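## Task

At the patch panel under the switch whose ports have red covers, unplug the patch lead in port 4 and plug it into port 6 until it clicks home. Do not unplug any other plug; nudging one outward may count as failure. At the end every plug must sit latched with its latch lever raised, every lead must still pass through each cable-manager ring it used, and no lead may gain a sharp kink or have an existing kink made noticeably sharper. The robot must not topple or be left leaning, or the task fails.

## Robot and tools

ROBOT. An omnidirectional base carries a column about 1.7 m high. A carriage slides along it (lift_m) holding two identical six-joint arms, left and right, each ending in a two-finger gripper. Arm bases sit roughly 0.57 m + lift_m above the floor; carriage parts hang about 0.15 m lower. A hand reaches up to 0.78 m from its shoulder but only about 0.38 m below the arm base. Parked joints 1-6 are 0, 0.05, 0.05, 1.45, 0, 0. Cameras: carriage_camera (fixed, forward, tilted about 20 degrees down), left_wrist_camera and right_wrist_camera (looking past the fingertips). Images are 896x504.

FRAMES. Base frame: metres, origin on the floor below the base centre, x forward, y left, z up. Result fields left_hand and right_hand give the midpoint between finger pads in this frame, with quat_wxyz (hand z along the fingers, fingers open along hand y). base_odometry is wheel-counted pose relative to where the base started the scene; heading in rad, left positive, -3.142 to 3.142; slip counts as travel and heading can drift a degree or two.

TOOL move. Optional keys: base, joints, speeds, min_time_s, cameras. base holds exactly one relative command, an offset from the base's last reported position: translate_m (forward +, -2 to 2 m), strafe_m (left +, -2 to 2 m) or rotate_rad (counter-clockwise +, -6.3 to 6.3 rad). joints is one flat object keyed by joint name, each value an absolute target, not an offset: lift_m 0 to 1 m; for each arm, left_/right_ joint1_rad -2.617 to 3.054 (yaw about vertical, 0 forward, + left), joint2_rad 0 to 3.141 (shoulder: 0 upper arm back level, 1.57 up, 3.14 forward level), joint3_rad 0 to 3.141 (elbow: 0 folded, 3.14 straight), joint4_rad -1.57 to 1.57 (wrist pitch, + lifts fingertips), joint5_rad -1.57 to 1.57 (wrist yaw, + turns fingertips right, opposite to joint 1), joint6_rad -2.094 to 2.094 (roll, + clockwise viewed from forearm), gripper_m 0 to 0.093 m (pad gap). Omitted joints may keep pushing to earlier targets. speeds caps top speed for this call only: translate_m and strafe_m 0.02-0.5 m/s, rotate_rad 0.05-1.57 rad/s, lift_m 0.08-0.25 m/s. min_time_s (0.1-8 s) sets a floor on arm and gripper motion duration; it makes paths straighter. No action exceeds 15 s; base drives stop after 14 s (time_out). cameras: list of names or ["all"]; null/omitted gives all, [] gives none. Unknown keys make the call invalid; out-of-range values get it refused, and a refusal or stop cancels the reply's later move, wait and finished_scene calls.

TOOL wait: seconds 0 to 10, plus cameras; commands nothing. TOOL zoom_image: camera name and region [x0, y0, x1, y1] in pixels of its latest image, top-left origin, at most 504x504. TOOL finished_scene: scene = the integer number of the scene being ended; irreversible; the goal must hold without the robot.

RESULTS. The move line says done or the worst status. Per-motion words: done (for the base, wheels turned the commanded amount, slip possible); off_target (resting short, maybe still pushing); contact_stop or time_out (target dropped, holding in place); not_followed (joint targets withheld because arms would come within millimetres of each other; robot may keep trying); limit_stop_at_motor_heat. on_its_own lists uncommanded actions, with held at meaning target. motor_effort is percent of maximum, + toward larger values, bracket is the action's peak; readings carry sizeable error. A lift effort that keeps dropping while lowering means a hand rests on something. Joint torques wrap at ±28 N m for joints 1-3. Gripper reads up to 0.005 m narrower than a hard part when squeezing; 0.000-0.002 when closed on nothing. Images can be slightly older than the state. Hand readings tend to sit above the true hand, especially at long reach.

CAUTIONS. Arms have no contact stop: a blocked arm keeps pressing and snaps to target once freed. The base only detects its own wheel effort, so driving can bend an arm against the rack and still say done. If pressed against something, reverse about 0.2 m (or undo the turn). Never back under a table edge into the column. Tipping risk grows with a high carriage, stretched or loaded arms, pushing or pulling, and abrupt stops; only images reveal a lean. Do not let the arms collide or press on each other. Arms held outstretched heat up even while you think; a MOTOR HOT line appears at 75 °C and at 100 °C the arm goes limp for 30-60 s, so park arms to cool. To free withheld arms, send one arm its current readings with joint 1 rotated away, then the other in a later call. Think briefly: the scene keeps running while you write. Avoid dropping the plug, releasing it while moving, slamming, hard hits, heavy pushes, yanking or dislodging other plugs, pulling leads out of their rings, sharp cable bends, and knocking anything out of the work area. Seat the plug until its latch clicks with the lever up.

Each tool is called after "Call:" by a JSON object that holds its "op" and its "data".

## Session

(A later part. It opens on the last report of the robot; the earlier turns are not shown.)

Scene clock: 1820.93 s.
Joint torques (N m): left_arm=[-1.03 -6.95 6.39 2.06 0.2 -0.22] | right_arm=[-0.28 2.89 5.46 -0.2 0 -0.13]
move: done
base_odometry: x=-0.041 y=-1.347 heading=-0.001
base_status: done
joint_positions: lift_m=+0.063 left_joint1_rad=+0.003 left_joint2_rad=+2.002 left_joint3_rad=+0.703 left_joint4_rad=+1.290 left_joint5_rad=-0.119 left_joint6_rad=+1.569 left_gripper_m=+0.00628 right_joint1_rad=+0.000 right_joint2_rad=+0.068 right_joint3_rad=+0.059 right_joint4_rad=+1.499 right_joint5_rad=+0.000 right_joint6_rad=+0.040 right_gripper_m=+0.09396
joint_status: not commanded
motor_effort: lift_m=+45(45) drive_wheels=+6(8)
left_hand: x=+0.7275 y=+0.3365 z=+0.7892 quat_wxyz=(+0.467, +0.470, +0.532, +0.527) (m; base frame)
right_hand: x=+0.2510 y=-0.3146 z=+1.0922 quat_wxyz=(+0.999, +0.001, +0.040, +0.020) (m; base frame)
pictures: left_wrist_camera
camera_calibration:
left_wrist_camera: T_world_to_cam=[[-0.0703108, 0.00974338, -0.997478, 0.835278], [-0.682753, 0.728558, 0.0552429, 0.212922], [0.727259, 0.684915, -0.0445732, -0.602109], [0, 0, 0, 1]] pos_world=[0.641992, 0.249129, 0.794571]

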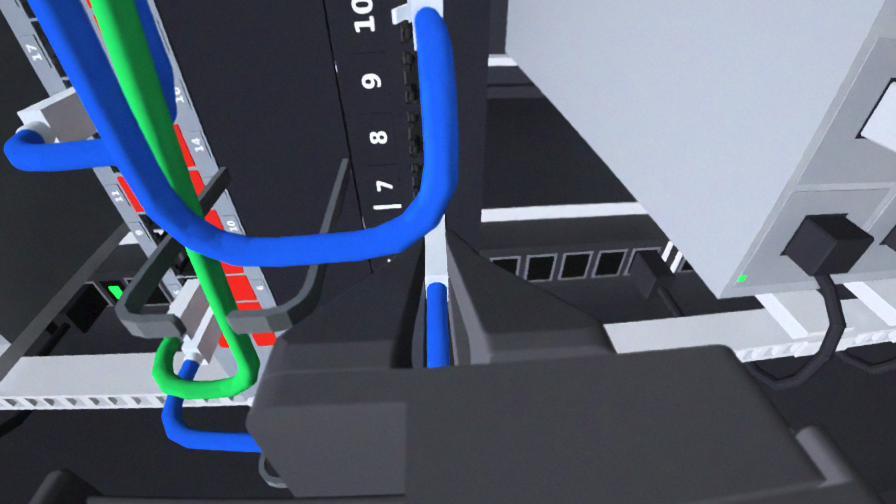

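Call:
{"op": "move", "data": {"base": {"strafe_m": 0.0015}, "speeds": {"strafe_m": 0.02}, "cameras": ["left_wrist_camera"]}}

Call:
{"op": "zoom_image", "data": {"camera": "left_wrist_camera", "region": [370, 150, 530, 310]}}

Scene clock: 1827.50 s.
Joint torques (N m): left_arm=[-0.64 -7.06 6.41 2.09 0.17 -0.22] | right_arm=[0.01 2.89 5.44 -0.18 -0.04 -0.11]
move: done
base_odometry: x=-0.041 y=-1.346 heading=-0.001
base_status: done
joint_positions: lift_m=+0.063 left_joint1_rad=+0.002 left_joint2_rad=+2.002 left_joint3_rad=+0.703 left_joint4_rad=+1.289 left_joint5_rad=-0.117 left_joint6_rad=+1.569 left_gripper_m=+0.00628 right_joint1_rad=+0.000 right_joint2_rad=+0.068 right_joint3_rad=+0.059 right_joint4_rad=+1.499 right_joint5_rad=+0.000 right_joint6_rad=+0.040 right_gripper_m=+0.09396
joint_status: not commanded
motor_effort: lift_m=+45(45) drive_wheels=+5(10)
left_hand: x=+0.7276 y=+0.3356 z=+0.7890 quat_wxyz=(+0.468, +0.471, +0.531, +0.526) (m; base frame)
right_hand: x=+0.2510 y=-0.3146 z=+1.0922 quat_wxyz=(+0.999, +0.001, +0.040, +0.020) (m; base frame)
pictures: left_wrist_camera
camera_calibration:
left_wrist_camera: T_world_to_cam=[[-0.071038, 0.00996361, -0.997424, 0.835519], [-0.680205, 0.730899, 0.0557464, 0.210644], [0.729572, 0.682413, -0.0451443, -0.601903], [0, 0, 0, 1]] pos_world=[0.641766, 0.248462, 0.794451]

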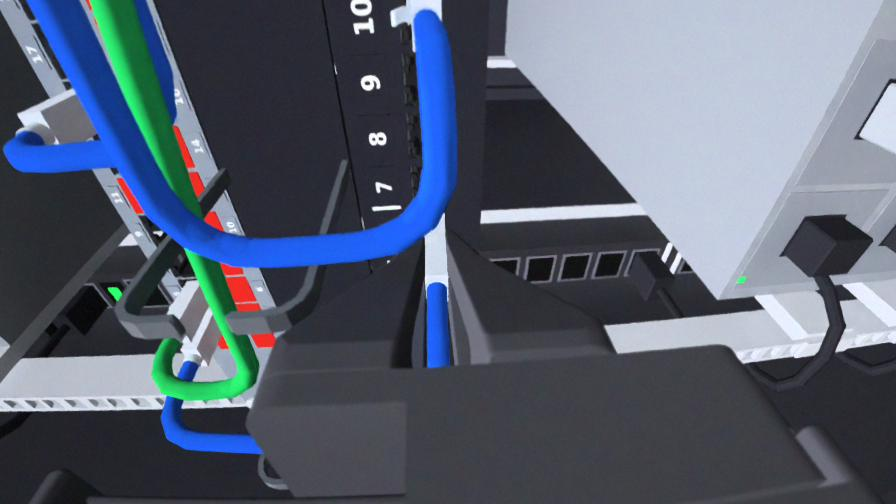

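Scaled by 3.150 from the camera's 896x504 image, which has a finer 1280x720 frame.

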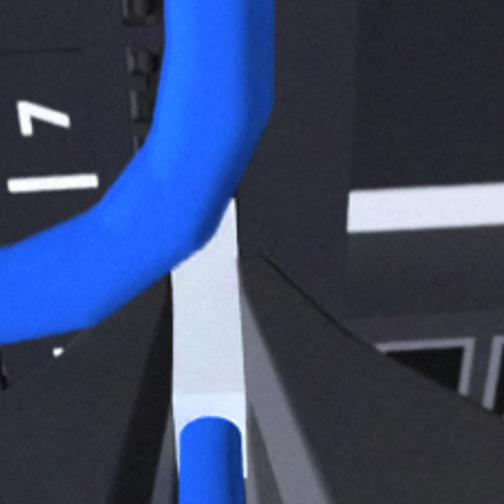

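Call:
{"op": "move", "data": {"base": {"strafe_m": 0.002}, "joints": {"left_joint5_rad": -0.115, "left_joint1_rad": -0.004}, "speeds": {"strafe_m": 0.02}, "cameras": ["left_wrist_camera"]}}

Call:
{"op": "zoom_image", "data": {"camera": "left_wrist_camera", "region": [370, 150, 530, 310]}}

Scene clock: 1835.83 s.
Joint torques (N m): left_arm=[-0.84 -6.99 6.34 2.1 0.06 -0.23] | right_arm=[-0.06 2.8 5.6 -0.19 0.04 -0.16]
move: done
base_odometry: x=-0.042 y=-1.344 heading=-0.002
base_status: done
joint_positions: lift_m=+0.063 left_joint1_rad=+0.005 left_joint2_rad=+2.002 left_joint3_rad=+0.703 left_joint4_rad=+1.289 left_joint5_rad=-0.121 left_joint6_rad=+1.569 left_gripper_m=+0.00628 right_joint1_rad=+0.000 right_joint2_rad=+0.068 right_joint3_rad=+0.059 right_joint4_rad=+1.499 right_joint5_rad=+0.000 right_joint6_rad=+0.040 right_gripper_m=+0.09396
joint_status: all done
motor_effort: lift_m=+45(45) drive_wheels=+6(11)
left_hand: x=+0.7274 y=+0.3379 z=+0.7890 quat_wxyz=(+0.465, +0.469, +0.533, +0.528) (m; base frame)
right_hand: x=+0.2510 y=-0.3146 z=+1.0922 quat_wxyz=(+0.999, +0.001, +0.040, +0.020) (m; base frame)
pictures: left_wrist_camera
camera_calibration:
left_wrist_camera: T_world_to_cam=[[-0.0711122, 0.00946397, -0.997423, 0.835707], [-0.685761, 0.725686, 0.0557776, 0.214629], [0.724344, 0.687961, -0.0451151, -0.60145], [0, 0, 0, 1]] pos_world=[0.64227, 0.250112, 0.794448]

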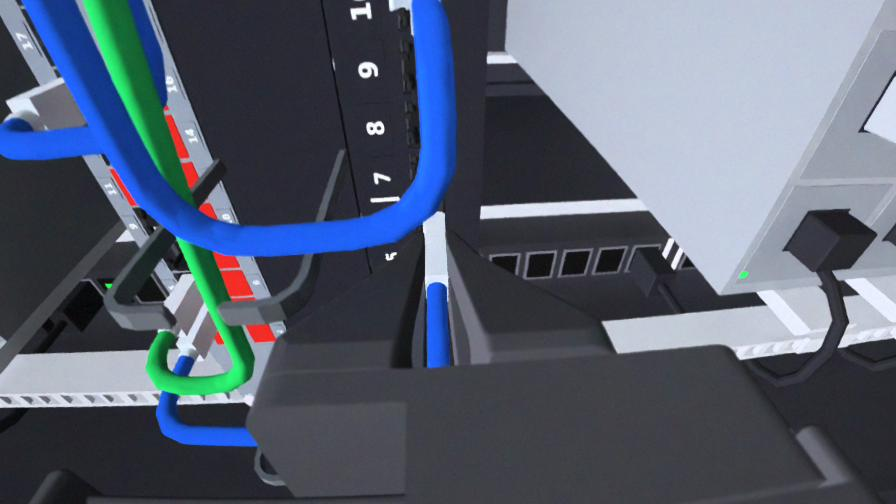

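Scaled by 3.150 from the camera's 896x504 image, which has a finer 1280x720 frame.

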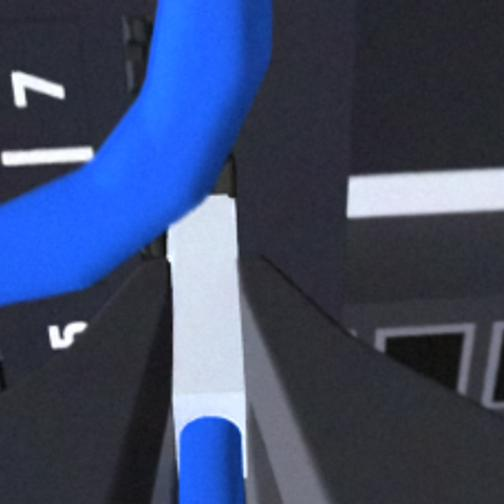

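Call:
{"op": "move", "data": {"base": {"strafe_m": -0.001}, "joints": {"lift_m": 0.0642}, "speeds": {"strafe_m": 0.02}, "cameras": ["left_wrist_camera"]}}

Call:
{"op": "zoom_image", "data": {"camera": "left_wrist_camera", "region": [370, 150, 530, 310]}}

Scene clock: 1848.50 s.
Joint torques (N m): left_arm=[-0.94 -6.98 6.38 2.08 0.07 -0.22] | right_arm=[-0.31 2.84 5.37 -0.19 0 -0.14]
move: done
base_odometry: x=-0.042 y=-1.345 heading=-0.002
base_status: done
joint_positions: lift_m=+0.064 left_joint1_rad=+0.006 left_joint2_rad=+2.002 left_joint3_rad=+0.703 left_joint4_rad=+1.290 left_joint5_rad=-0.123 left_joint6_rad=+1.569 left_gripper_m=+0.00628 right_joint1_rad=+0.000 right_joint2_rad=+0.068 right_joint3_rad=+0.059 right_joint4_rad=+1.499 right_joint5_rad=+0.000 right_joint6_rad=+0.040 right_gripper_m=+0.09396
joint_status: all done
motor_effort: lift_m=+45(50) drive_wheels=+3(8)
left_hand: x=+0.7274 y=+0.3386 z=+0.7901 quat_wxyz=(+0.465, +0.469, +0.534, +0.529) (m; base frame)
right_hand: x=+0.2511 y=-0.3146 z=+1.0934 quat_wxyz=(+0.999, +0.001, +0.041, +0.020) (m; base frame)
pictures: left_wrist_camera
camera_calibration:
left_wrist_camera: T_world_to_cam=[[-0.0711409, 0.00926822, -0.997423, 0.83689], [-0.687973, 0.723589, 0.0557932, 0.216273], [0.722241, 0.690169, -0.0451005, -0.601116], [0, 0, 0, 1]] pos_world=[0.642477, 0.250623, 0.795556]

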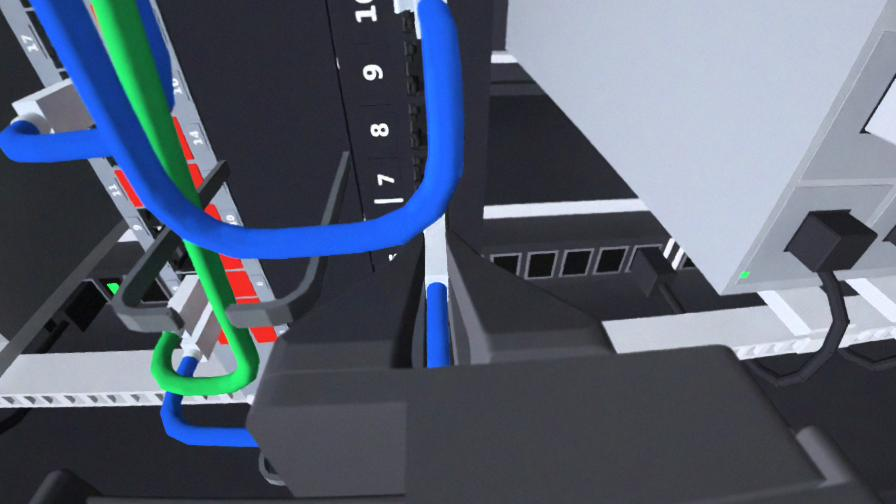

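Scaled by 3.150 from the camera's 896x504 image, which has a finer 1280x720 frame.

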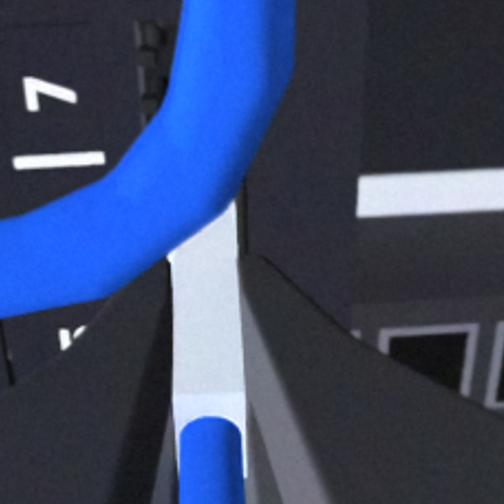

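Call:
{"op": "move", "data": {"base": {"translate_m": 0.004}, "speeds": {"translate_m": 0.02}, "cameras": ["left_wrist_camera"]}}

Call:
{"op": "zoom_image", "data": {"camera": "left_wrist_camera", "region": [370, 150, 530, 310]}}

Scene clock: 1855.17 s.
Joint torques (N m): left_arm=[-0.96 -7.02 6.38 2.11 0.09 -0.23] | right_arm=[-0.24 3.11 5.37 -0.16 0.01 -0.06]
move: done
base_odometry: x=-0.038 y=-1.345 heading=-0.003
base_status: done
joint_positions: lift_m=+0.064 left_joint1_rad=+0.006 left_joint2_rad=+2.002 left_joint3_rad=+0.703 left_joint4_rad=+1.289 left_joint5_rad=-0.123 left_joint6_rad=+1.569 left_gripper_m=+0.00628 right_joint1_rad=+0.000 right_joint2_rad=+0.068 right_joint3_rad=+0.059 right_joint4_rad=+1.499 right_joint5_rad=+0.000 right_joint6_rad=+0.040 right_gripper_m=+0.09396
joint_status: not commanded
motor_effort: lift_m=+45(45) drive_wheels=+8(11)
left_hand: x=+0.7274 y=+0.3386 z=+0.7900 quat_wxyz=(+0.465, +0.469, +0.534, +0.529) (m; base frame)
right_hand: x=+0.2511 y=-0.3146 z=+1.0934 quat_wxyz=(+0.999, +0.001, +0.041, +0.020) (m; base frame)
pictures: left_wrist_camera
camera_calibration:
left_wrist_camera: T_world_to_cam=[[-0.0715214, 0.009266, -0.997396, 0.837053], [-0.687952, 0.723589, 0.056054, 0.216056], [0.722224, 0.690169, -0.0453775, -0.600888], [0, 0, 0, 1]] pos_world=[0.642479, 0.250623, 0.795496]

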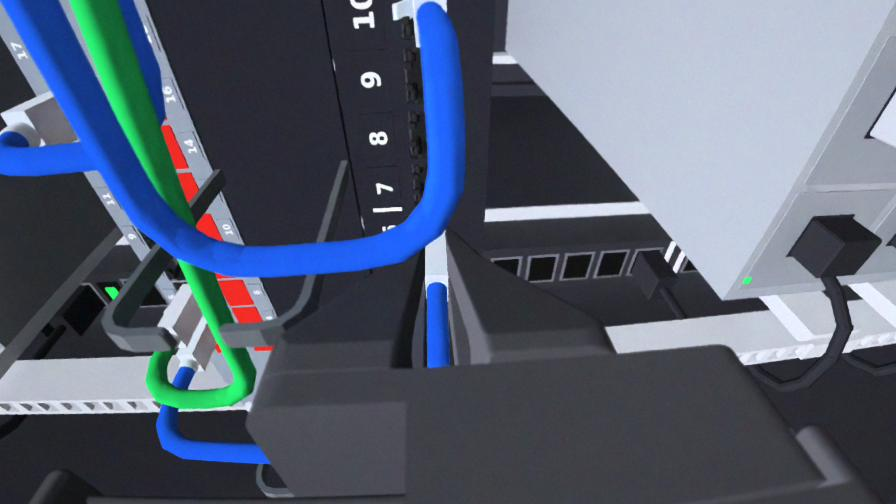

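Scaled by 3.150 from the camera's 896x504 image, which has a finer 1280x720 frame.

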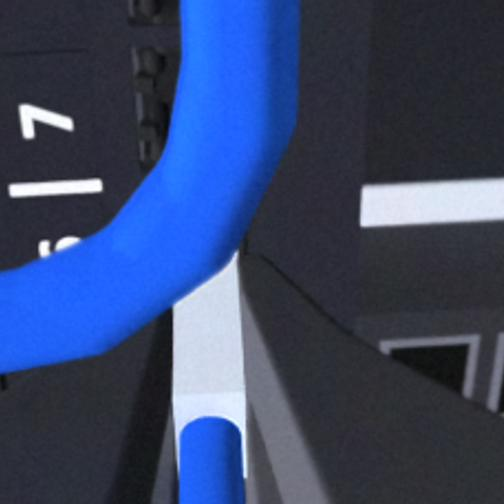

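Call:
{"op": "move", "data": {"base": {"translate_m": 0.004}, "speeds": {"translate_m": 0.02}, "cameras": ["left_wrist_camera"]}}

Call:
{"op": "zoom_image", "data": {"camera": "left_wrist_camera", "region": [370, 150, 530, 310]}}

Scene clock: 1860.43 s.
Joint torques (N m): left_arm=[-0.87 -6.97 7.35 1.9 0.11 -0.21] | right_arm=[-0.02 2.96 5.53 -0.14 -0.05 -0.1]
move: done
base_odometry: x=-0.034 y=-1.345 heading=-0.004
base_status: done
joint_positions: lift_m=+0.064 left_joint1_rad=+0.006 left_joint2_rad=+2.002 left_joint3_rad=+0.692 left_joint4_rad=+1.307 left_joint5_rad=-0.125 left_joint6_rad=+1.569 left_gripper_m=+0.00628 right_joint1_rad=+0.000 right_joint2_rad=+0.068 right_joint3_rad=+0.059 right_joint4_rad=+1.499 right_joint5_rad=+0.001 right_joint6_rad=+0.040 right_gripper_m=+0.09396
joint_status: not commanded
motor_effort: lift_m=+45(45) drive_wheels=+9(15)
left_hand: x=+0.7249 y=+0.3390 z=+0.7902 quat_wxyz=(+0.466, +0.467, +0.533, +0.530) (m; base frame)
right_hand: x=+0.2510 y=-0.3147 z=+1.0934 quat_wxyz=(+0.999, +0.001, +0.040, +0.020) (m; base frame)
pictures: left_wrist_camera
camera_calibration:
left_wrist_camera: T_world_to_cam=[[-0.0654502, 0.00918356, -0.997814, 0.832969], [-0.68966, 0.722272, 0.0518848, 0.219101], [0.72117, 0.691548, -0.0409393, -0.60252], [0, 0, 0, 1]] pos_world=[0.640142, 0.250771, 0.795113]

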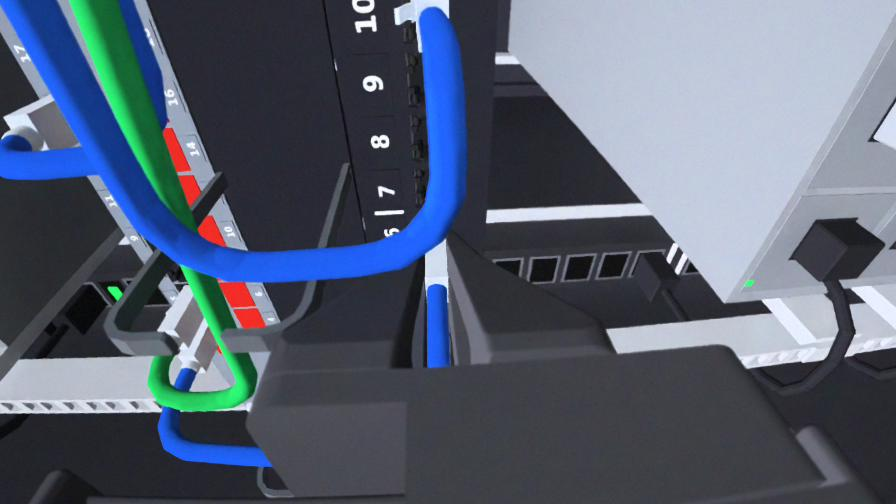

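Scaled by 3.150 from the camera's 896x504 image, which has a finer 1280x720 frame.

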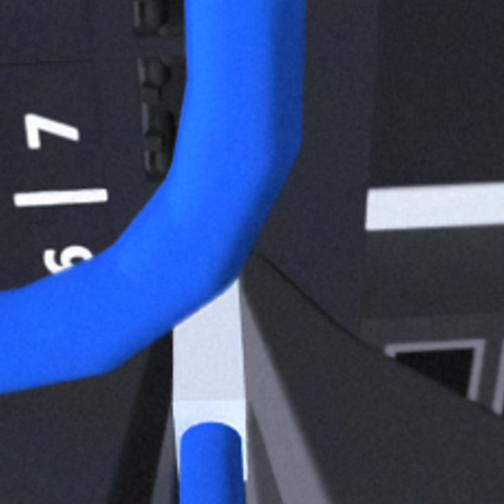

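Call:
{"op": "zoom_image", "data": {"camera": "left_wrist_camera", "region": [370, 60, 450, 220]}}

Scaled by 3.150 from the camera's 896x504 image, which has a finer 1280x720 frame.

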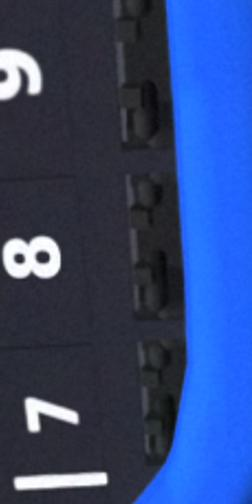

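Call:
{"op": "move", "data": {"base": {"translate_m": -0.004}, "speeds": {"translate_m": 0.02}, "cameras": []}}

Call:
{"op": "move", "data": {"joints": {"lift_m": 0.0632}, "cameras": ["left_wrist_camera"]}}

Call:
{"op": "zoom_image", "data": {"camera": "left_wrist_camera", "region": [370, 150, 530, 310]}}

Scene clock: 1928.17 s.
Joint torques (N m): left_arm=[-0.8 -6.99 6.8 2.04 0.11 -0.21] | right_arm=[-0.23 2.82 5.42 -0.16 -0.01 -0.12]
move: done
base_odometry: x=-0.038 y=-1.345 heading=-0.003
base_status: done
joint_positions: lift_m=+0.064 left_joint1_rad=+0.006 left_joint2_rad=+2.002 left_joint3_rad=+0.698 left_joint4_rad=+1.294 left_joint5_rad=-0.126 left_joint6_rad=+1.569 left_gripper_m=+0.00628 right_joint1_rad=+0.000 right_joint2_rad=+0.068 right_joint3_rad=+0.059 right_joint4_rad=+1.499 right_joint5_rad=+0.001 right_joint6_rad=+0.040 right_gripper_m=+0.09396
joint_status: not commanded
motor_effort: lift_m=+45(45) drive_wheels=-5(8)
left_hand: x=+0.7262 y=+0.3392 z=+0.7894 quat_wxyz=(+0.464, +0.468, +0.535, +0.529) (m; base frame)
right_hand: x=+0.2510 y=-0.3147 z=+1.0934 quat_wxyz=(+0.999, +0.001, +0.040, +0.020) (m; base frame)
pictures: none
No camera images: "cameras" was empty.

Scene clock: 1928.47 s.
Joint torques (N m): left_arm=[-0.94 -6.97 6.82 2.04 0.12 -0.23] | right_arm=[-0.17 2.95 5.57 -0.16 0.01 -0.11]
move: done
base_odometry: x=-0.038 y=-1.345 heading=-0.003
base_status: not commanded
joint_positions: lift_m=+0.063 left_joint1_rad=+0.006 left_joint2_rad=+2.002 left_joint3_rad=+0.698 left_joint4_rad=+1.294 left_joint5_rad=-0.126 left_joint6_rad=+1.569 left_gripper_m=+0.00628 right_joint1_rad=+0.000 right_joint2_rad=+0.068 right_joint3_rad=+0.059 right_joint4_rad=+1.499 right_joint5_rad=+0.001 right_joint6_rad=+0.040 right_gripper_m=+0.09396
joint_status: all done
motor_effort: lift_m=+36(36) drive_wheels=-4(8)
left_hand: x=+0.7262 y=+0.3392 z=+0.7891 quat_wxyz=(+0.464, +0.468, +0.535, +0.529) (m; base frame)
right_hand: x=+0.2510 y=-0.3147 z=+1.0932 quat_wxyz=(+0.999, +0.001, +0.040, +0.020) (m; base frame)
pictures: left_wrist_camera
camera_calibration:
left_wrist_camera: T_world_to_cam=[[-0.07193, 0.00907504, -0.997368, 0.836374], [-0.690135, 0.721484, 0.0563372, 0.217013], [0.720097, 0.692371, -0.0456334, -0.599446], [0, 0, 0, 1]] pos_world=[0.641588, 0.250878, 0.794593]

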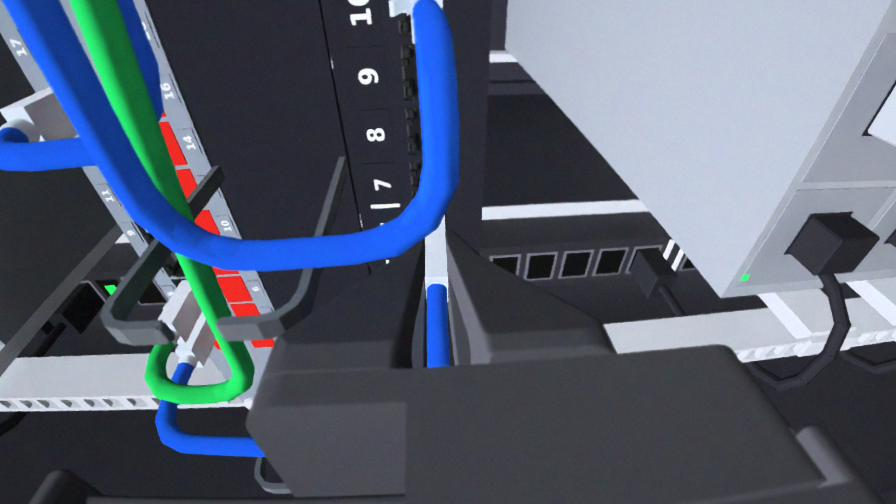

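Scaled by 3.150 from the camera's 896x504 image, which has a finer 1280x720 frame.

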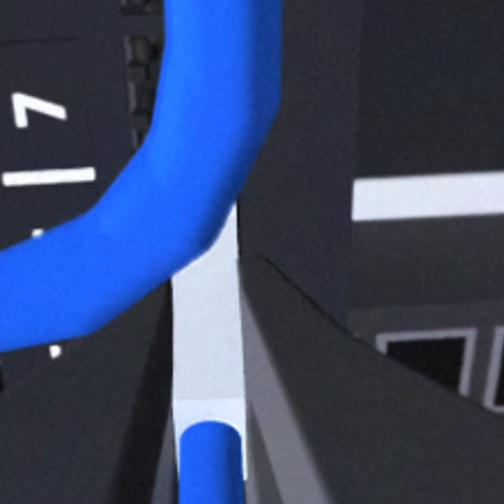

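Call:
{"op": "move", "data": {"base": {"translate_m": 0.006}, "speeds": {"translate_m": 0.02}, "cameras": ["left_wrist_camera"]}}

Call:
{"op": "zoom_image", "data": {"camera": "left_wrist_camera", "region": [370, 150, 530, 310]}}

Scene clock: 1934.97 s.
Joint torques (N m): left_arm=[-0.85 -6.99 6.76 2 0.22 -0.22] | right_arm=[-0.28 2.95 5.55 -0.18 -0.01 -0.13]
move: done
base_odometry: x=-0.032 y=-1.345 heading=-0.004
base_status: done
joint_positions: lift_m=+0.063 left_joint1_rad=+0.006 left_joint2_rad=+2.002 left_joint3_rad=+0.699 left_joint4_rad=+1.295 left_joint5_rad=-0.137 left_joint6_rad=+1.569 left_gripper_m=+0.00628 right_joint1_rad=+0.000 right_joint2_rad=+0.068 right_joint3_rad=+0.059 right_joint4_rad=+1.499 right_joint5_rad=+0.000 right_joint6_rad=+0.040 right_gripper_m=+0.09396
joint_status: not commanded
motor_effort: lift_m=+36(36) drive_wheels=+8(11)
left_hand: x=+0.7261 y=+0.3409 z=+0.7897 quat_wxyz=(+0.461, +0.465, +0.537, +0.532) (m; base frame)
right_hand: x=+0.2510 y=-0.3146 z=+1.0932 quat_wxyz=(+0.999, +0.001, +0.040, +0.020) (m; base frame)
pictures: left_wrist_camera
camera_calibration:
left_wrist_camera: T_world_to_cam=[[-0.0701184, 0.00844854, -0.997503, 0.835918], [-0.697635, 0.714332, 0.0550897, 0.224537], [0.713014, 0.699756, -0.0441938, -0.599096], [0, 0, 0, 1]] pos_world=[0.642422, 0.251765, 0.794984]

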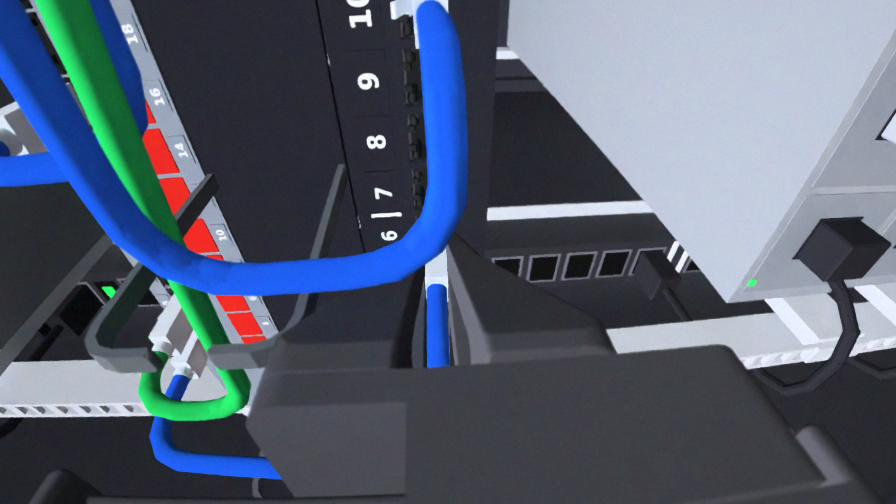

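Scaled by 3.150 from the camera's 896x504 image, which has a finer 1280x720 frame.

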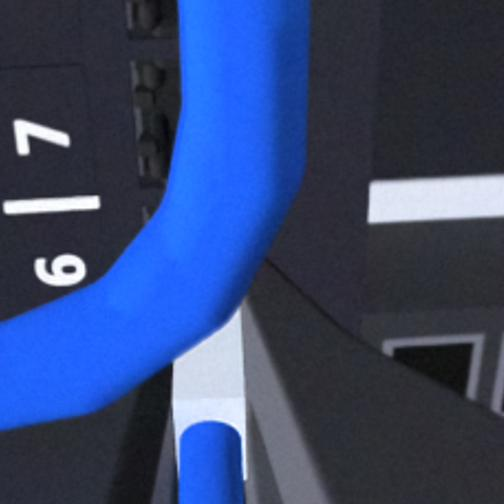

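Call:
{"op": "move", "data": {"base": {"translate_m": 0.003}, "speeds": {"translate_m": 0.02}, "cameras": ["left_wrist_camera"]}}

Call:
{"op": "zoom_image", "data": {"camera": "left_wrist_camera", "region": [370, 150, 530, 310]}}

Scene clock: 1945.40 s.
Joint torques (N m): left_arm=[-0.85 -6.95 6.86 2.01 0.31 -0.22] | right_arm=[-0.17 2.88 5.23 -0.17 0.01 -0.11]
move: done
base_odometry: x=-0.029 y=-1.346 heading=-0.005
base_status: done
joint_positions: lift_m=+0.063 left_joint1_rad=+0.006 left_joint2_rad=+2.002 left_joint3_rad=+0.699 left_joint4_rad=+1.296 left_joint5_rad=-0.143 left_joint6_rad=+1.569 left_gripper_m=+0.00628 right_joint1_rad=+0.000 right_joint2_rad=+0.068 right_joint3_rad=+0.059 right_joint4_rad=+1.500 right_joint5_rad=+0.000 right_joint6_rad=+0.040 right_gripper_m=+0.09396
joint_status: not commanded
motor_effort: lift_m=+36(36) drive_wheels=+8(13)
left_hand: x=+0.7260 y=+0.3419 z=+0.7899 quat_wxyz=(+0.460, +0.463, +0.538, +0.534) (m; base frame)
right_hand: x=+0.2509 y=-0.3146 z=+1.0932 quat_wxyz=(+0.999, +0.001, +0.040, +0.020) (m; base frame)
pictures: left_wrist_camera
camera_calibration:
left_wrist_camera: T_world_to_cam=[[-0.069408, 0.00807472, -0.997556, 0.835739], [-0.702024, 0.710058, 0.0545931, 0.22872], [0.708763, 0.704097, -0.0436151, -0.598562], [0, 0, 0, 1]] pos_world=[0.642812, 0.252293, 0.795104]

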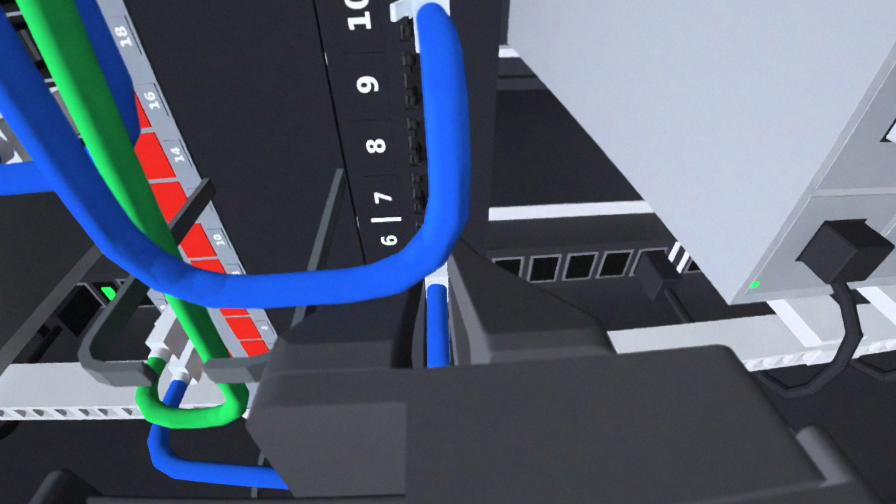

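Scaled by 3.150 from the camera's 896x504 image, which has a finer 1280x720 frame.

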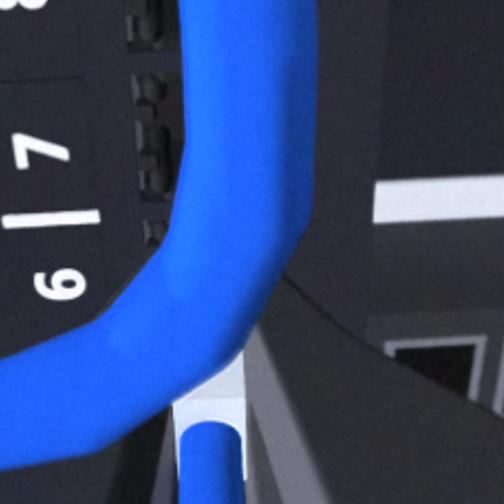

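Call:
{"op": "move", "data": {"base": {"translate_m": 0.003}, "speeds": {"translate_m": 0.02}, "cameras": ["left_wrist_camera"]}}

Call:
{"op": "zoom_image", "data": {"camera": "left_wrist_camera", "region": [370, 150, 530, 310]}}

Scene clock: 1951.50 s.
Joint torques (N m): left_arm=[-0.83 -6.91 7.02 1.99 0.37 -0.21] | right_arm=[-0.03 2.97 5.53 -0.24 -0.04 -0.17]
move: done
base_odometry: x=-0.027 y=-1.346 heading=-0.005
base_status: done
joint_positions: lift_m=+0.063 left_joint1_rad=+0.006 left_joint2_rad=+2.002 left_joint3_rad=+0.696 left_joint4_rad=+1.299 left_joint5_rad=-0.148 left_joint6_rad=+1.569 left_gripper_m=+0.00628 right_joint1_rad=+0.000 right_joint2_rad=+0.068 right_joint3_rad=+0.059 right_joint4_rad=+1.499 right_joint5_rad=+0.000 right_joint6_rad=+0.040 right_gripper_m=+0.09396
joint_status: not commanded
motor_effort: lift_m=+36(36) drive_wheels=+9(15)
left_hand: x=+0.7252 y=+0.3429 z=+0.7896 quat_wxyz=(+0.459, +0.461, +0.539, +0.535) (m; base frame)
right_hand: x=+0.2510 y=-0.3146 z=+1.0932 quat_wxyz=(+0.999, +0.001, +0.040, +0.020) (m; base frame)
pictures: left_wrist_camera
camera_calibration:
left_wrist_camera: T_world_to_cam=[[-0.06907, 0.00774571, -0.997582, 0.835286], [-0.705827, 0.706296, 0.0543536, 0.23176], [0.705009, 0.707874, -0.0433167, -0.597444], [0, 0, 0, 1]] pos_world=[0.642479, 0.252754, 0.794789]

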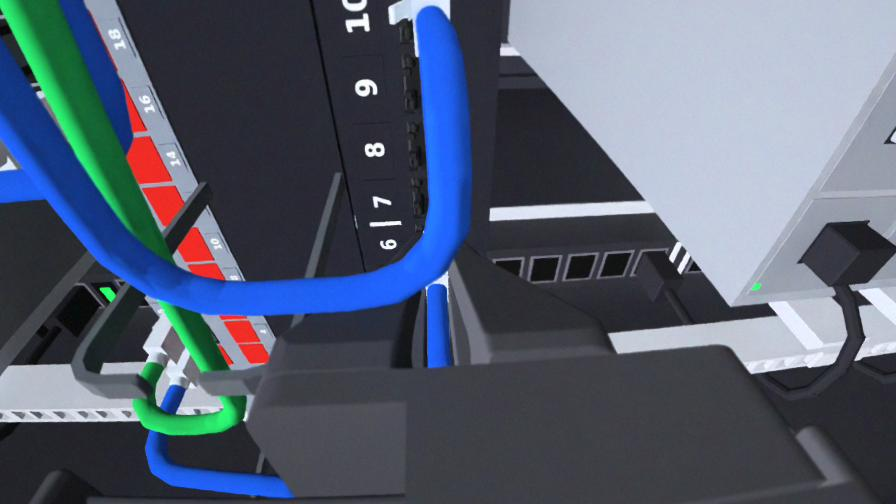

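Scaled by 3.150 from the camera's 896x504 image, which has a finer 1280x720 frame.

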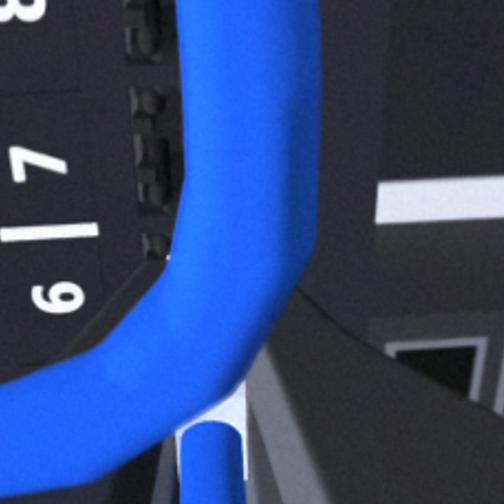

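Call:
{"op": "move", "data": {"base": {"translate_m": 0.003}, "speeds": {"translate_m": 0.02}, "cameras": ["left_wrist_camera"]}}

Call:
{"op": "zoom_image", "data": {"camera": "left_wrist_camera", "region": [370, 150, 530, 310]}}

Scene clock: 1957.20 s.
Joint torques (N m): left_arm=[-0.87 -6.93 7.82 1.79 0.43 -0.22] | right_arm=[-0.21 3.11 5.55 -0.21 -0.02 -0.14]
move: done
base_odometry: x=-0.024 y=-1.347 heading=-0.006
base_status: done
joint_positions: lift_m=+0.063 left_joint1_rad=+0.006 left_joint2_rad=+2.002 left_joint3_rad=+0.684 left_joint4_rad=+1.315 left_joint5_rad=-0.153 left_joint6_rad=+1.569 left_gripper_m=+0.00628 right_joint1_rad=+0.000 right_joint2_rad=+0.068 right_joint3_rad=+0.059 right_joint4_rad=+1.500 right_joint5_rad=+0.000 right_joint6_rad=+0.040 right_gripper_m=+0.09396
joint_status: not commanded
motor_effort: lift_m=+36(36) drive_wheels=+9(15)
left_hand: x=+0.7226 y=+0.3437 z=+0.7895 quat_wxyz=(+0.459, +0.459, +0.539, +0.537) (m; base frame)
right_hand: x=+0.2509 y=-0.3146 z=+1.0932 quat_wxyz=(+0.999, +0.001, +0.040, +0.020) (m; base frame)
pictures: left_wrist_camera
camera_calibration:
left_wrist_camera: T_world_to_cam=[[-0.0641599, 0.0074668, -0.997912, 0.831785], [-0.709582, 0.702784, 0.0508805, 0.236026], [0.701696, 0.711364, -0.0397922, -0.597806], [0, 0, 0, 1]] pos_world=[0.640325, 0.253172, 0.79425]

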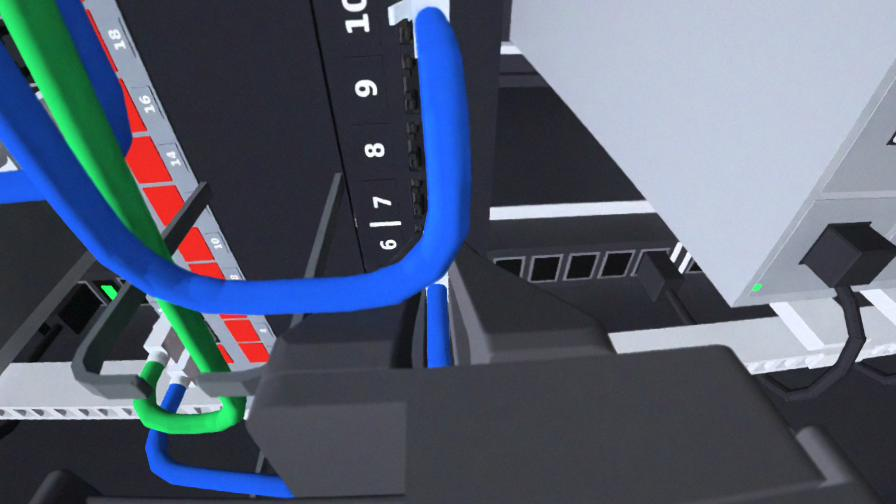

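Scaled by 3.150 from the camera's 896x504 image, which has a finer 1280x720 frame.

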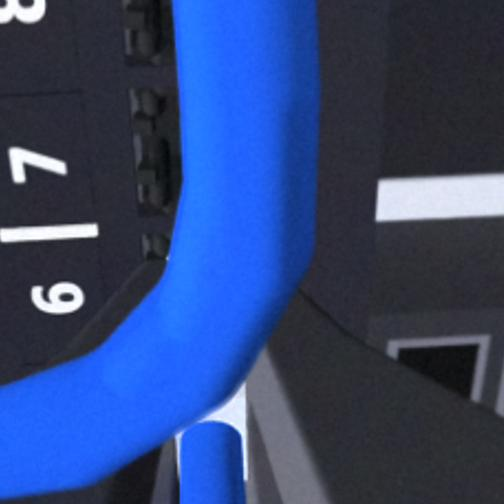

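Call:
{"op": "move", "data": {"base": {"translate_m": -0.0025}, "joints": {"left_joint5_rad": -0.14}, "speeds": {"translate_m": 0.02}, "cameras": []}}

Call:
{"op": "move", "data": {"joints": {"left_gripper_m": 0.010}, "min_time_s": 1.5, "cameras": ["left_wrist_camera"]}}

Call:
{"op": "zoom_image", "data": {"camera": "left_wrist_camera", "region": [370, 150, 530, 310]}}

Scene clock: 1967.43 s.
Joint torques (N m): left_arm=[-0.84 -6.97 7.16 1.96 0.16 -0.23] | right_arm=[-0.28 3.04 5.52 -0.16 -0.05 -0.14]
move: done
base_odometry: x=-0.026 y=-1.346 heading=-0.006
base_status: done
joint_positions: lift_m=+0.063 left_joint1_rad=+0.006 left_joint2_rad=+2.002 left_joint3_rad=+0.693 left_joint4_rad=+1.302 left_joint5_rad=-0.154 left_joint6_rad=+1.569 left_gripper_m=+0.00628 right_joint1_rad=+0.000 right_joint2_rad=+0.068 right_joint3_rad=+0.059 right_joint4_rad=+1.500 right_joint5_rad=+0.000 right_joint6_rad=+0.040 right_gripper_m=+0.09396
joint_status: all done
motor_effort: lift_m=+36(36) drive_wheels=+3(8)
left_hand: x=+0.7245 y=+0.3438 z=+0.7895 quat_wxyz=(+0.457, +0.460, +0.540, +0.536) (m; base frame)
right_hand: x=+0.2509 y=-0.3146 z=+1.0932 quat_wxyz=(+0.999, +0.001, +0.040, +0.020) (m; base frame)
pictures: none
No camera images: "cameras" was empty.

Scene clock: 1969.23 s.
Joint torques (N m): left_arm=[-0.87 -6.95 7.08 1.97 0.13 -0.2] | right_arm=[-0.1 2.99 5.41 -0.24 0.03 -0.13]
move: done
base_odometry: x=-0.026 y=-1.346 heading=-0.006
base_status: not commanded
joint_positions: lift_m=+0.063 left_joint1_rad=+0.006 left_joint2_rad=+2.002 left_joint3_rad=+0.694 left_joint4_rad=+1.300 left_joint5_rad=-0.154 left_joint6_rad=+1.569 left_gripper_m=+0.00988 right_joint1_rad=+0.000 right_joint2_rad=+0.068 right_joint3_rad=+0.059 right_joint4_rad=+1.500 right_joint5_rad=+0.000 right_joint6_rad=+0.040 right_gripper_m=+0.09396
joint_status: all done
motor_effort: lift_m=+36(36) drive_wheels=+3(4)
left_hand: x=+0.7248 y=+0.3438 z=+0.7894 quat_wxyz=(+0.457, +0.460, +0.540, +0.536) (m; base frame)
right_hand: x=+0.2509 y=-0.3146 z=+1.0932 quat_wxyz=(+0.999, +0.001, +0.040, +0.020) (m; base frame)
pictures: left_wrist_camera
camera_calibration:
left_wrist_camera: T_world_to_cam=[[-0.0694912, 0.00741203, -0.997555, 0.835419], [-0.709568, 0.702515, 0.0546494, 0.234632], [0.701202, 0.711631, -0.0435592, -0.596156], [0, 0, 0, 1]] pos_world=[0.642567, 0.253219, 0.794586]

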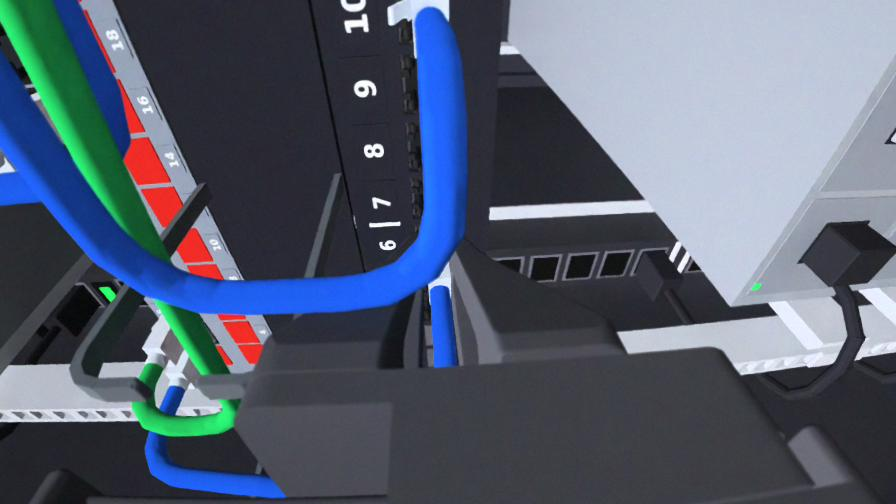

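Scaled by 3.150 from the camera's 896x504 image, which has a finer 1280x720 frame.

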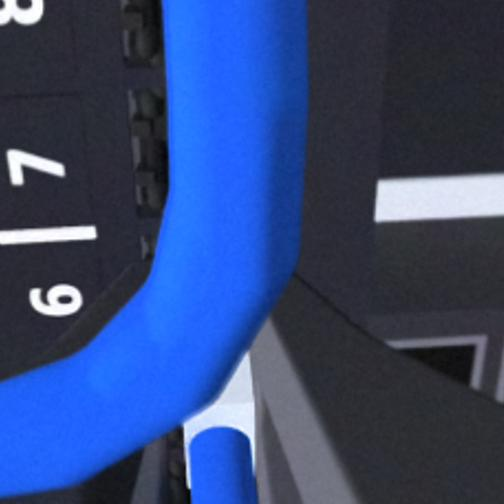

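Call:
{"op": "move", "data": {"joints": {"left_gripper_m": 0.017}, "min_time_s": 1.5, "cameras": ["left_wrist_camera"]}}

Call:
{"op": "zoom_image", "data": {"camera": "left_wrist_camera", "region": [370, 150, 530, 310]}}

Scene clock: 1976.00 s.
Joint torques (N m): left_arm=[-0.81 -6.94 7.05 2.13 0.13 -0.22] | right_arm=[-0.16 2.92 5.46 -0.19 0.02 -0.13]
move: done
base_odometry: x=-0.026 y=-1.346 heading=-0.006
base_status: not commanded
joint_positions: lift_m=+0.063 left_joint1_rad=+0.006 left_joint2_rad=+2.002 left_joint3_rad=+0.694 left_joint4_rad=+1.285 left_joint5_rad=-0.154 left_joint6_rad=+1.569 left_gripper_m=+0.01684 right_joint1_rad=+0.000 right_joint2_rad=+0.068 right_joint3_rad=+0.059 right_joint4_rad=+1.500 right_joint5_rad=+0.000 right_joint6_rad=+0.040 right_gripper_m=+0.09396
joint_status: all done
motor_effort: lift_m=+36(36) drive_wheels=+3(4)
left_hand: x=+0.7247 y=+0.3438 z=+0.7856 quat_wxyz=(+0.453, +0.464, +0.544, +0.533) (m; base frame)
right_hand: x=+0.2509 y=-0.3146 z=+1.0932 quat_wxyz=(+0.999, +0.001, +0.040, +0.020) (m; base frame)
pictures: left_wrist_camera
camera_calibration:
left_wrist_camera: T_world_to_cam=[[-0.0847642, 0.0076992, -0.996371, 0.841744], [-0.708642, 0.702501, 0.0657147, 0.225436], [0.700458, 0.711641, -0.054091, -0.587469], [0, 0, 0, 1]] pos_world=[0.6426, 0.253217, 0.792098]

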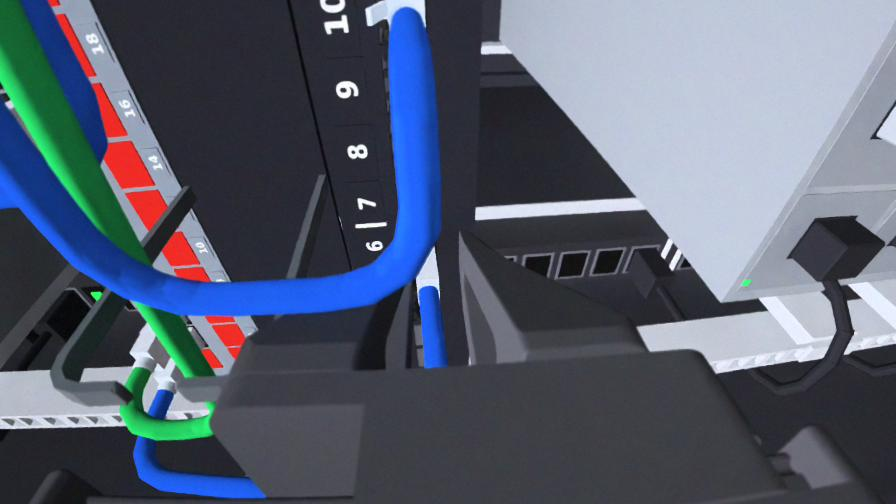

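Scaled by 3.150 from the camera's 896x504 image, which has a finer 1280x720 frame.

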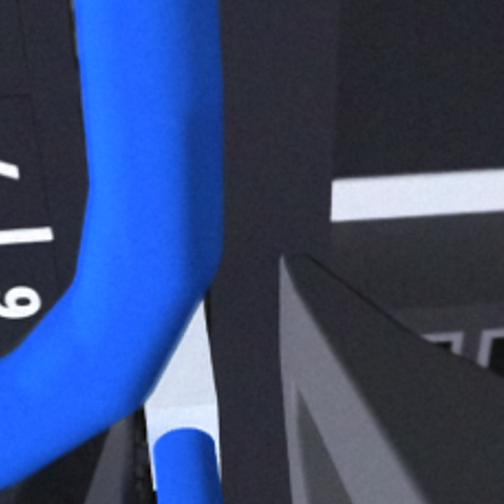

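Call:
{"op": "move", "data": {"base": {"translate_m": -0.01}, "speeds": {"translate_m": 0.02}, "cameras": ["left_wrist_camera"]}}

Call:
{"op": "zoom_image", "data": {"camera": "left_wrist_camera", "region": [370, 150, 530, 310]}}

Scene clock: 1994.53 s.
Joint torques (N m): left_arm=[-0.79 -6.98 6.65 2.1 0.07 -0.23] | right_arm=[-0.32 3.12 5.46 -0.12 0.01 -0.13]
move: done
base_odometry: x=-0.036 y=-1.346 heading=-0.005
base_status: done
joint_positions: lift_m=+0.063 left_joint1_rad=+0.006 left_joint2_rad=+2.002 left_joint3_rad=+0.699 left_joint4_rad=+1.289 left_joint5_rad=-0.148 left_joint6_rad=+1.569 left_gripper_m=+0.01687 right_joint1_rad=+0.000 right_joint2_rad=+0.068 right_joint3_rad=+0.059 right_joint4_rad=+1.500 right_joint5_rad=+0.000 right_joint6_rad=+0.040 right_gripper_m=+0.09396
joint_status: not commanded
motor_effort: lift_m=+36(36) drive_wheels=+6(9)
left_hand: x=+0.7260 y=+0.3429 z=+0.7886 quat_wxyz=(+0.457, +0.463, +0.540, +0.534) (m; base frame)
right_hand: x=+0.2509 y=-0.3146 z=+1.0932 quat_wxyz=(+0.999, +0.001, +0.040, +0.020) (m; base frame)
pictures: left_wrist_camera
camera_calibration:
left_wrist_camera: T_world_to_cam=[[-0.0752157, 0.00808642, -0.997134, 0.838315], [-0.705475, 0.706279, 0.058943, 0.228527], [0.704732, 0.707887, -0.0474185, -0.594643], [0, 0, 0, 1]] pos_world=[0.643339, 0.252757, 0.794246]

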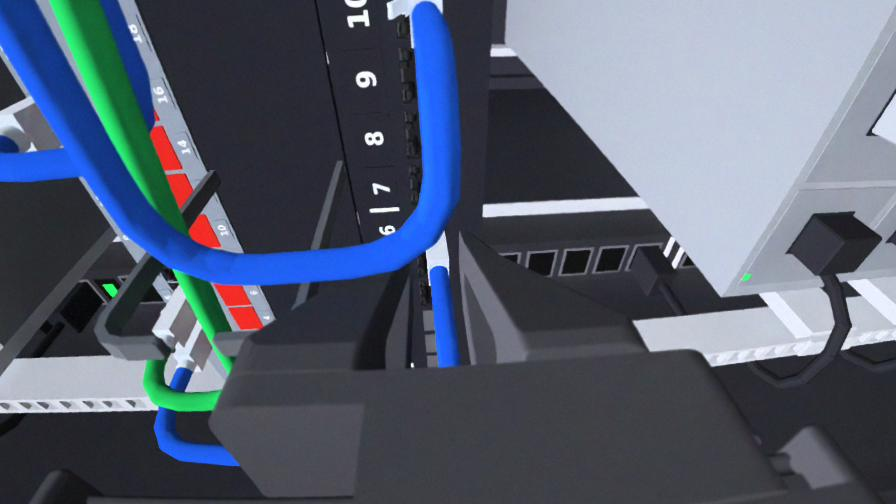

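Scaled by 3.150 from the camera's 896x504 image, which has a finer 1280x720 frame.

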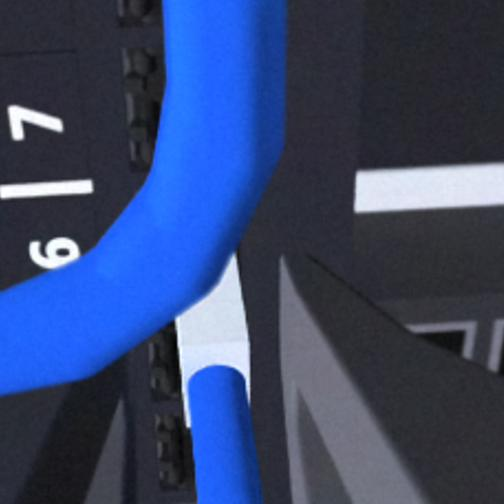

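Call:
{"op": "move", "data": {"base": {"translate_m": -0.05}, "speeds": {"translate_m": 0.05}, "cameras": ["left_wrist_camera"]}}

Call:
{"op": "zoom_image", "data": {"camera": "left_wrist_camera", "region": [370, 120, 530, 280]}}

Scene clock: 2000.50 s.
Joint torques (N m): left_arm=[-0.73 -6.99 6.57 2.07 0.07 -0.23] | right_arm=[-0.4 2.97 5.45 -0.19 0 -0.14]
move: done
base_odometry: x=-0.086 y=-1.346 heading=-0.006
base_status: done
joint_positions: lift_m=+0.063 left_joint1_rad=+0.004 left_joint2_rad=+2.002 left_joint3_rad=+0.700 left_joint4_rad=+1.290 left_joint5_rad=-0.148 left_joint6_rad=+1.569 left_gripper_m=+0.01687 right_joint1_rad=+0.000 right_joint2_rad=+0.068 right_joint3_rad=+0.059 right_joint4_rad=+1.499 right_joint5_rad=+0.000 right_joint6_rad=+0.040 right_gripper_m=+0.09396
joint_status: not commanded
motor_effort: lift_m=+36(36) drive_wheels=+0(11)
left_hand: x=+0.7262 y=+0.3421 z=+0.7890 quat_wxyz=(+0.458, +0.463, +0.540, +0.534) (m; base frame)
right_hand: x=+0.2511 y=-0.3146 z=+1.0931 quat_wxyz=(+0.999, +0.001, +0.041, +0.020) (m; base frame)
pictures: left_wrist_camera
camera_calibration:
left_wrist_camera: T_world_to_cam=[[-0.0736817, 0.00820773, -0.997248, 0.837736], [-0.704486, 0.707355, 0.0578727, 0.228945], [0.705883, 0.706811, -0.0463369, -0.595558], [0, 0, 0, 1]] pos_world=[0.643408, 0.252126, 0.794585]

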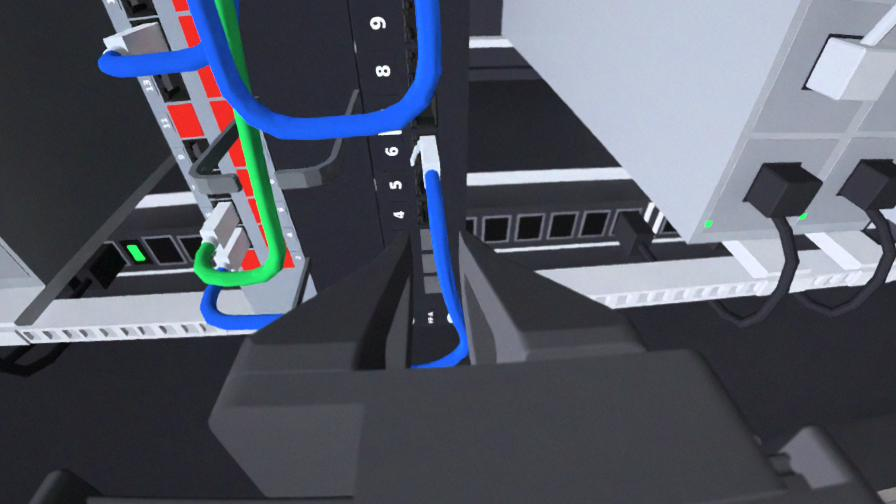

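Scaled by 3.150 from the camera's 896x504 image, which has a finer 1280x720 frame.

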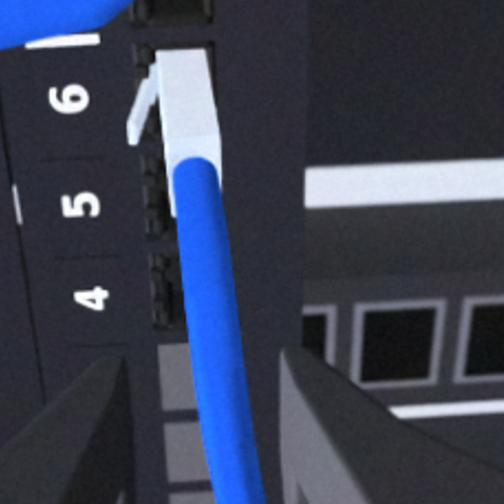

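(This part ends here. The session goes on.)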